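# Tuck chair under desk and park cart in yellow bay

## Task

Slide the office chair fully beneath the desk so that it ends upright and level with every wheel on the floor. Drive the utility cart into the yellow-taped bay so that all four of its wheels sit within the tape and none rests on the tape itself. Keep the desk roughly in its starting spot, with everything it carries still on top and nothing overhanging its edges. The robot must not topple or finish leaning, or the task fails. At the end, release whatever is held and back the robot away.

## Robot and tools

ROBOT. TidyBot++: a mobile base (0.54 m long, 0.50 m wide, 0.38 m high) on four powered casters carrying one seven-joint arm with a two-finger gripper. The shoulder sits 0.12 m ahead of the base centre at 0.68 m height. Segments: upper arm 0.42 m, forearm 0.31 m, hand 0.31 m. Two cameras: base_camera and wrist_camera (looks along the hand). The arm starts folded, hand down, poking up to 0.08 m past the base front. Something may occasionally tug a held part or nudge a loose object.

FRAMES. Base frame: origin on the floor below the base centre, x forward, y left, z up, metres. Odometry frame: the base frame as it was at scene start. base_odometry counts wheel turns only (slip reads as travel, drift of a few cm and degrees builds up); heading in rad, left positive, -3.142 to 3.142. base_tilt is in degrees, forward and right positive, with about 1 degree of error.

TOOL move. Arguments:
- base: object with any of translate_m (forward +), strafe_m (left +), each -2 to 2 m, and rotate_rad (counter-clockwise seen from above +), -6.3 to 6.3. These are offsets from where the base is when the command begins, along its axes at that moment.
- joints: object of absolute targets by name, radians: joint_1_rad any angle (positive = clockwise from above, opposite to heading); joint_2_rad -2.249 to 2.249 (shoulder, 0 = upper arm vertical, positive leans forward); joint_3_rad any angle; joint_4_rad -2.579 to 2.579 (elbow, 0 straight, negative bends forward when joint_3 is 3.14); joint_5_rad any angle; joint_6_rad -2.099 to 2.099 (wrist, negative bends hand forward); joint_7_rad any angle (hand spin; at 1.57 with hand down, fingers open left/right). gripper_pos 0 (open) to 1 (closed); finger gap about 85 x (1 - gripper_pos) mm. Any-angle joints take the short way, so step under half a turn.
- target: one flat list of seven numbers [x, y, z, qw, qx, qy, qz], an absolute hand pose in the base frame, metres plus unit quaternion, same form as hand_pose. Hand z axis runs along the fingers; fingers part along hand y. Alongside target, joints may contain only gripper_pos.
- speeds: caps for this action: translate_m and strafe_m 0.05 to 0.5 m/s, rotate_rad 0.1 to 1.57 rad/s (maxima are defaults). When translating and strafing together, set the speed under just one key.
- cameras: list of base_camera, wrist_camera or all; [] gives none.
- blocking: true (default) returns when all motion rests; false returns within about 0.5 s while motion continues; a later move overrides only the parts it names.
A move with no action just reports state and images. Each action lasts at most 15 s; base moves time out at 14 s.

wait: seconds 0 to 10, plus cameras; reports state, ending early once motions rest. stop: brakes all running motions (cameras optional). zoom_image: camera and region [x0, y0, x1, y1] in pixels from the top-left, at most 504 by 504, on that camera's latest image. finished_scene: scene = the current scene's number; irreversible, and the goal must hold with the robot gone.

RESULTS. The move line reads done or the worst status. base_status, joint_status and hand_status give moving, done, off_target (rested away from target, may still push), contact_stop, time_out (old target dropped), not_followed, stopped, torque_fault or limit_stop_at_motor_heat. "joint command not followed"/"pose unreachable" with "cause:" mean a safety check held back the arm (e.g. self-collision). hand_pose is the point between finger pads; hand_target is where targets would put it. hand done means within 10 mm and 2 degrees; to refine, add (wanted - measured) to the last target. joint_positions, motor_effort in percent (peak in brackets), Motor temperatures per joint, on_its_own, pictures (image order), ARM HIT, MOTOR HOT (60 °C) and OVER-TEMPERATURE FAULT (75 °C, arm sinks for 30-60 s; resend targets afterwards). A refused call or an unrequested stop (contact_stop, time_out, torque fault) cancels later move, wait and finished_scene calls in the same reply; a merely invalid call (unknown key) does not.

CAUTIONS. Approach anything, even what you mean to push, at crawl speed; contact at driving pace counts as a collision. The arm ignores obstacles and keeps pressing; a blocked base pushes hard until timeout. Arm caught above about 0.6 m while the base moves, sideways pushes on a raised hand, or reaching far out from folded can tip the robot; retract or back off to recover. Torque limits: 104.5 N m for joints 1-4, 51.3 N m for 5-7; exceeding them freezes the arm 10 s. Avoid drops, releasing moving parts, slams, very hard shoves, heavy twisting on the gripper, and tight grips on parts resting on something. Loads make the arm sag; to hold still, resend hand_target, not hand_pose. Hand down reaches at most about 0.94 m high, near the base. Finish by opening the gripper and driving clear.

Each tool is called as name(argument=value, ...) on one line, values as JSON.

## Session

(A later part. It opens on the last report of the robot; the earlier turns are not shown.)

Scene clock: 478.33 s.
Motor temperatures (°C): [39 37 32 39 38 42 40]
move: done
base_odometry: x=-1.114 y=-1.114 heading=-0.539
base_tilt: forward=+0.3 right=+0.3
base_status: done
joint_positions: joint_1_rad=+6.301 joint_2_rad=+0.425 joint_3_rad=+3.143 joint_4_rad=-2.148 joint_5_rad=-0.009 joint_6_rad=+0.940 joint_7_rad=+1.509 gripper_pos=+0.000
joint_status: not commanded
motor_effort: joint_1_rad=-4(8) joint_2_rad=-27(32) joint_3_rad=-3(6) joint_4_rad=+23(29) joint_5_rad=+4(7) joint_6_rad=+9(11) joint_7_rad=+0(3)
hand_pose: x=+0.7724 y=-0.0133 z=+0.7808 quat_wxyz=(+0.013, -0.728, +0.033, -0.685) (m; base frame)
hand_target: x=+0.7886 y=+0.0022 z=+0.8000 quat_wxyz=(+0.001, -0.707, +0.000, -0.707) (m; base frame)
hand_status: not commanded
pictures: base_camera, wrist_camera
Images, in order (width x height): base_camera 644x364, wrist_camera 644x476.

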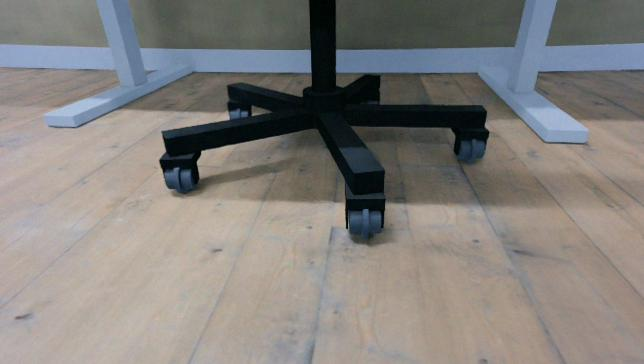

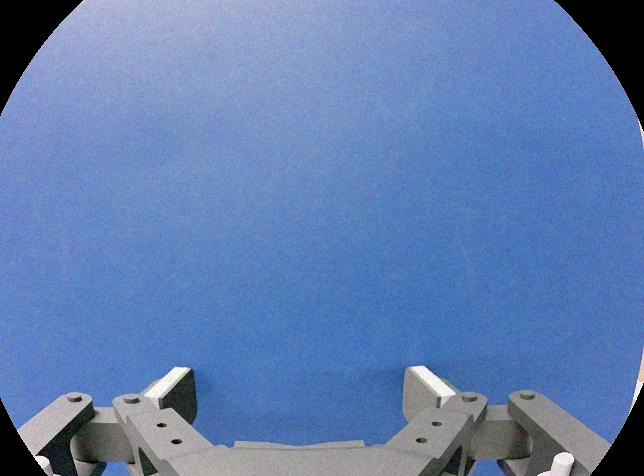

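move(base={"translate_m":0.1}, speeds={"translate_m":0.05}, cameras=["base_camera"])

move(base={"translate_m":0.06}, speeds={"translate_m":0.05}, cameras=["base_camera"])

Scene clock: 485.77 s.
Motor temperatures (°C): [39 37 32 39 38 42 40]
move: done
base_odometry: x=-1.028 y=-1.166 heading=-0.540
base_tilt: forward=+0.3 right=+0.3
base_status: done
joint_positions: joint_1_rad=+6.302 joint_2_rad=+0.424 joint_3_rad=+3.145 joint_4_rad=-2.150 joint_5_rad=-0.009 joint_6_rad=+0.940 joint_7_rad=+1.509 gripper_pos=+0.000
joint_status: not commanded
motor_effort: joint_1_rad=-5(8) joint_2_rad=-27(32) joint_3_rad=-3(6) joint_4_rad=+24(30) joint_5_rad=+4(7) joint_6_rad=+9(11) joint_7_rad=+1(2)
hand_pose: x=+0.7717 y=-0.0150 z=+0.7804 quat_wxyz=(+0.012, -0.728, +0.034, -0.684) (m; base frame)
hand_target: x=+0.7886 y=+0.0022 z=+0.8000 quat_wxyz=(+0.001, -0.707, +0.000, -0.707) (m; base frame)
hand_status: not commanded
pictures: base_camera
Images, in order (width x height): base_camera 644x364.

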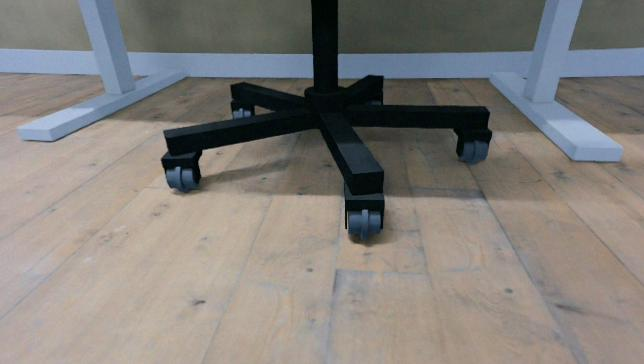

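Scene clock: 487.43 s.
Motor temperatures (°C): [39 37 32 39 38 42 40]
move: done
base_odometry: x=-0.977 y=-1.196 heading=-0.540
base_tilt: forward=+0.3 right=+0.3
base_status: done
joint_positions: joint_1_rad=+6.303 joint_2_rad=+0.424 joint_3_rad=+3.145 joint_4_rad=-2.151 joint_5_rad=-0.009 joint_6_rad=+0.940 joint_7_rad=+1.509 gripper_pos=+0.000
joint_status: not commanded
motor_effort: joint_1_rad=-5(8) joint_2_rad=-27(31) joint_3_rad=-3(6) joint_4_rad=+25(31) joint_5_rad=+5(7) joint_6_rad=+9(11) joint_7_rad=+1(2)
hand_pose: x=+0.7714 y=-0.0160 z=+0.7798 quat_wxyz=(+0.012, -0.729, +0.035, -0.684) (m; base frame)
hand_target: x=+0.7886 y=+0.0022 z=+0.8000 quat_wxyz=(+0.001, -0.707, +0.000, -0.707) (m; base frame)
hand_status: not commanded
pictures: base_camera
Images, in order (width x height): base_camera 644x364.

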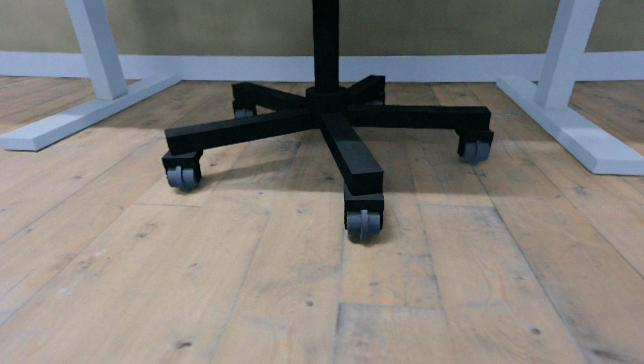

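move(base={"translate_m":0.07}, speeds={"translate_m":0.05}, cameras=["base_camera"])

move(base={"translate_m":0.06}, speeds={"translate_m":0.05}, cameras=["base_camera"])

Scene clock: 494.70 s.
Motor temperatures (°C): [39 37 32 39 38 42 40]
move: done
base_odometry: x=-0.917 y=-1.232 heading=-0.541
base_tilt: forward=+0.3 right=+0.3
base_status: done
joint_positions: joint_1_rad=+6.303 joint_2_rad=+0.424 joint_3_rad=+3.146 joint_4_rad=-2.152 joint_5_rad=-0.009 joint_6_rad=+0.940 joint_7_rad=+1.510 gripper_pos=+0.000
joint_status: not commanded
motor_effort: joint_1_rad=-5(8) joint_2_rad=-28(32) joint_3_rad=-3(6) joint_4_rad=+24(31) joint_5_rad=+5(7) joint_6_rad=+10(11) joint_7_rad=+2(2)
hand_pose: x=+0.7711 y=-0.0164 z=+0.7796 quat_wxyz=(+0.011, -0.729, +0.035, -0.684) (m; base frame)
hand_target: x=+0.7886 y=+0.0022 z=+0.8000 quat_wxyz=(+0.001, -0.707, +0.000, -0.707) (m; base frame)
hand_status: not commanded
pictures: base_camera
Images, in order (width x height): base_camera 644x364.

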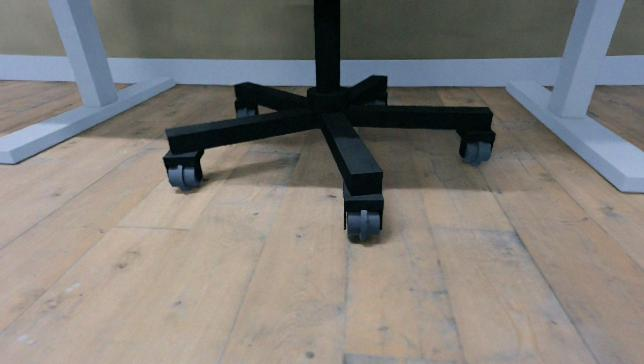

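Scene clock: 496.30 s.
Motor temperatures (°C): [39 37 32 39 38 42 40]
move: done
base_odometry: x=-0.866 y=-1.263 heading=-0.541
base_tilt: forward=+0.2 right=+0.3
base_status: done
joint_positions: joint_1_rad=+6.286 joint_2_rad=+0.369 joint_3_rad=+3.144 joint_4_rad=-2.229 joint_5_rad=-0.009 joint_6_rad=+0.940 joint_7_rad=+1.510 gripper_pos=+0.000
joint_status: not commanded
motor_effort: joint_1_rad=-2(8) joint_2_rad=-12(29) joint_3_rad=+0(6) joint_4_rad=+39(44) joint_5_rad=+5(7) joint_6_rad=+7(11) joint_7_rad=+1(2)
hand_pose: x=+0.7435 y=-0.0043 z=+0.7784 quat_wxyz=(+0.017, -0.737, +0.029, -0.676) (m; base frame)
hand_target: x=+0.7886 y=+0.0022 z=+0.8000 quat_wxyz=(+0.001, -0.707, +0.000, -0.707) (m; base frame)
hand_status: not commanded
pictures: base_camera
Images, in order (width x height): base_camera 644x364.

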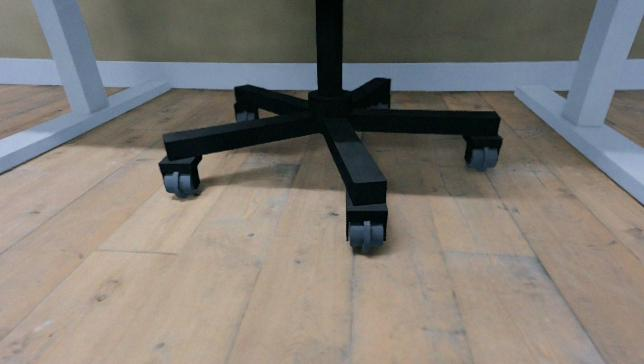

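move(base={"translate_m":-0.6}, speeds={"translate_m":0.25}, cameras=[])

move(joints={"joint_2_rad":-0.3,"joint_4_rad":-1.0,"joint_6_rad":-1.5})

Scene clock: 504.27 s.
Motor temperatures (°C): [39 37 32 40 38 42 40]
move: done
base_odometry: x=-1.381 y=-0.954 heading=-0.541
base_tilt: forward=+0.3 right=+0.3
base_status: done
joint_positions: joint_1_rad=+6.286 joint_2_rad=+0.446 joint_3_rad=+3.144 joint_4_rad=-2.103 joint_5_rad=-0.009 joint_6_rad=+0.940 joint_7_rad=+1.510 gripper_pos=+0.000
joint_status: not commanded
motor_effort: joint_1_rad=-1(2) joint_2_rad=-33(35) joint_3_rad=+0(1) joint_4_rad=+16(39) joint_5_rad=+1(5) joint_6_rad=+8(10) joint_7_rad=+1(2)
hand_pose: x=+0.7872 y=-0.0040 z=+0.7888 quat_wxyz=(+0.018, -0.720, +0.028, -0.693) (m; base frame)
hand_target: x=+0.7886 y=+0.0022 z=+0.8000 quat_wxyz=(+0.001, -0.707, +0.000, -0.707) (m; base frame)
hand_status: not commanded
pictures: none
No camera images: "cameras" was empty.

Scene clock: 507.57 s.
Motor temperatures (°C): [39 37 32 40 38 42 40]
move: done
base_odometry: x=-1.381 y=-0.954 heading=-0.541
base_tilt: forward=+0.2 right=+0.3
base_status: not commanded
joint_positions: joint_1_rad=+6.286 joint_2_rad=-0.302 joint_3_rad=+3.144 joint_4_rad=-1.024 joint_5_rad=-0.009 joint_6_rad=-1.428 joint_7_rad=+1.510 gripper_pos=+0.000
joint_status: all done
motor_effort: joint_1_rad=-1(1) joint_2_rad=-4(35) joint_3_rad=+1(1) joint_4_rad=+16(24) joint_5_rad=+1(1) joint_6_rad=+7(10) joint_7_rad=+0(2)
hand_pose: x=+0.4621 y=+0.0021 z=+1.1492 quat_wxyz=(+0.018, -0.879, +0.027, -0.476) (m; base frame)
hand_target: x=+0.4488 y=+0.0021 z=+1.1410 quat_wxyz=(+0.000, -0.891, +0.000, -0.454) (m; base frame)
hand_status: not commanded
pictures: base_camera, wrist_camera
Images, in order (width x height): base_camera 644x364, wrist_camera 644x476.

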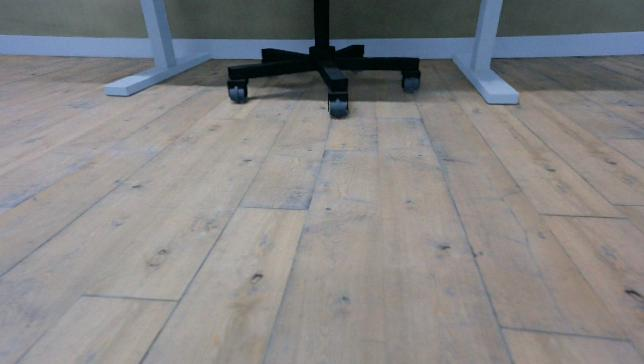

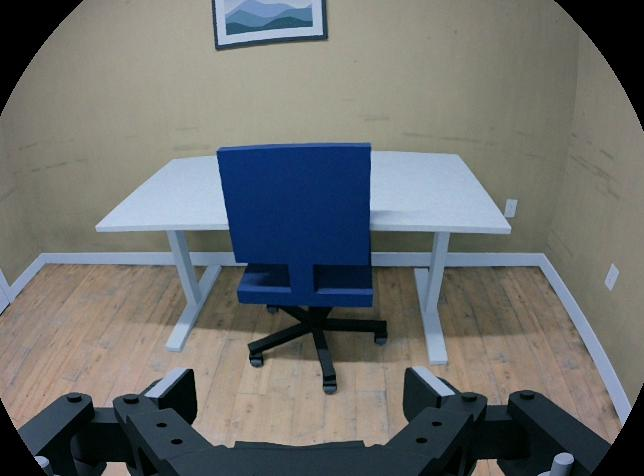

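Very well placed.

finished_scene(scene=2)

The scene is finished: the task was done.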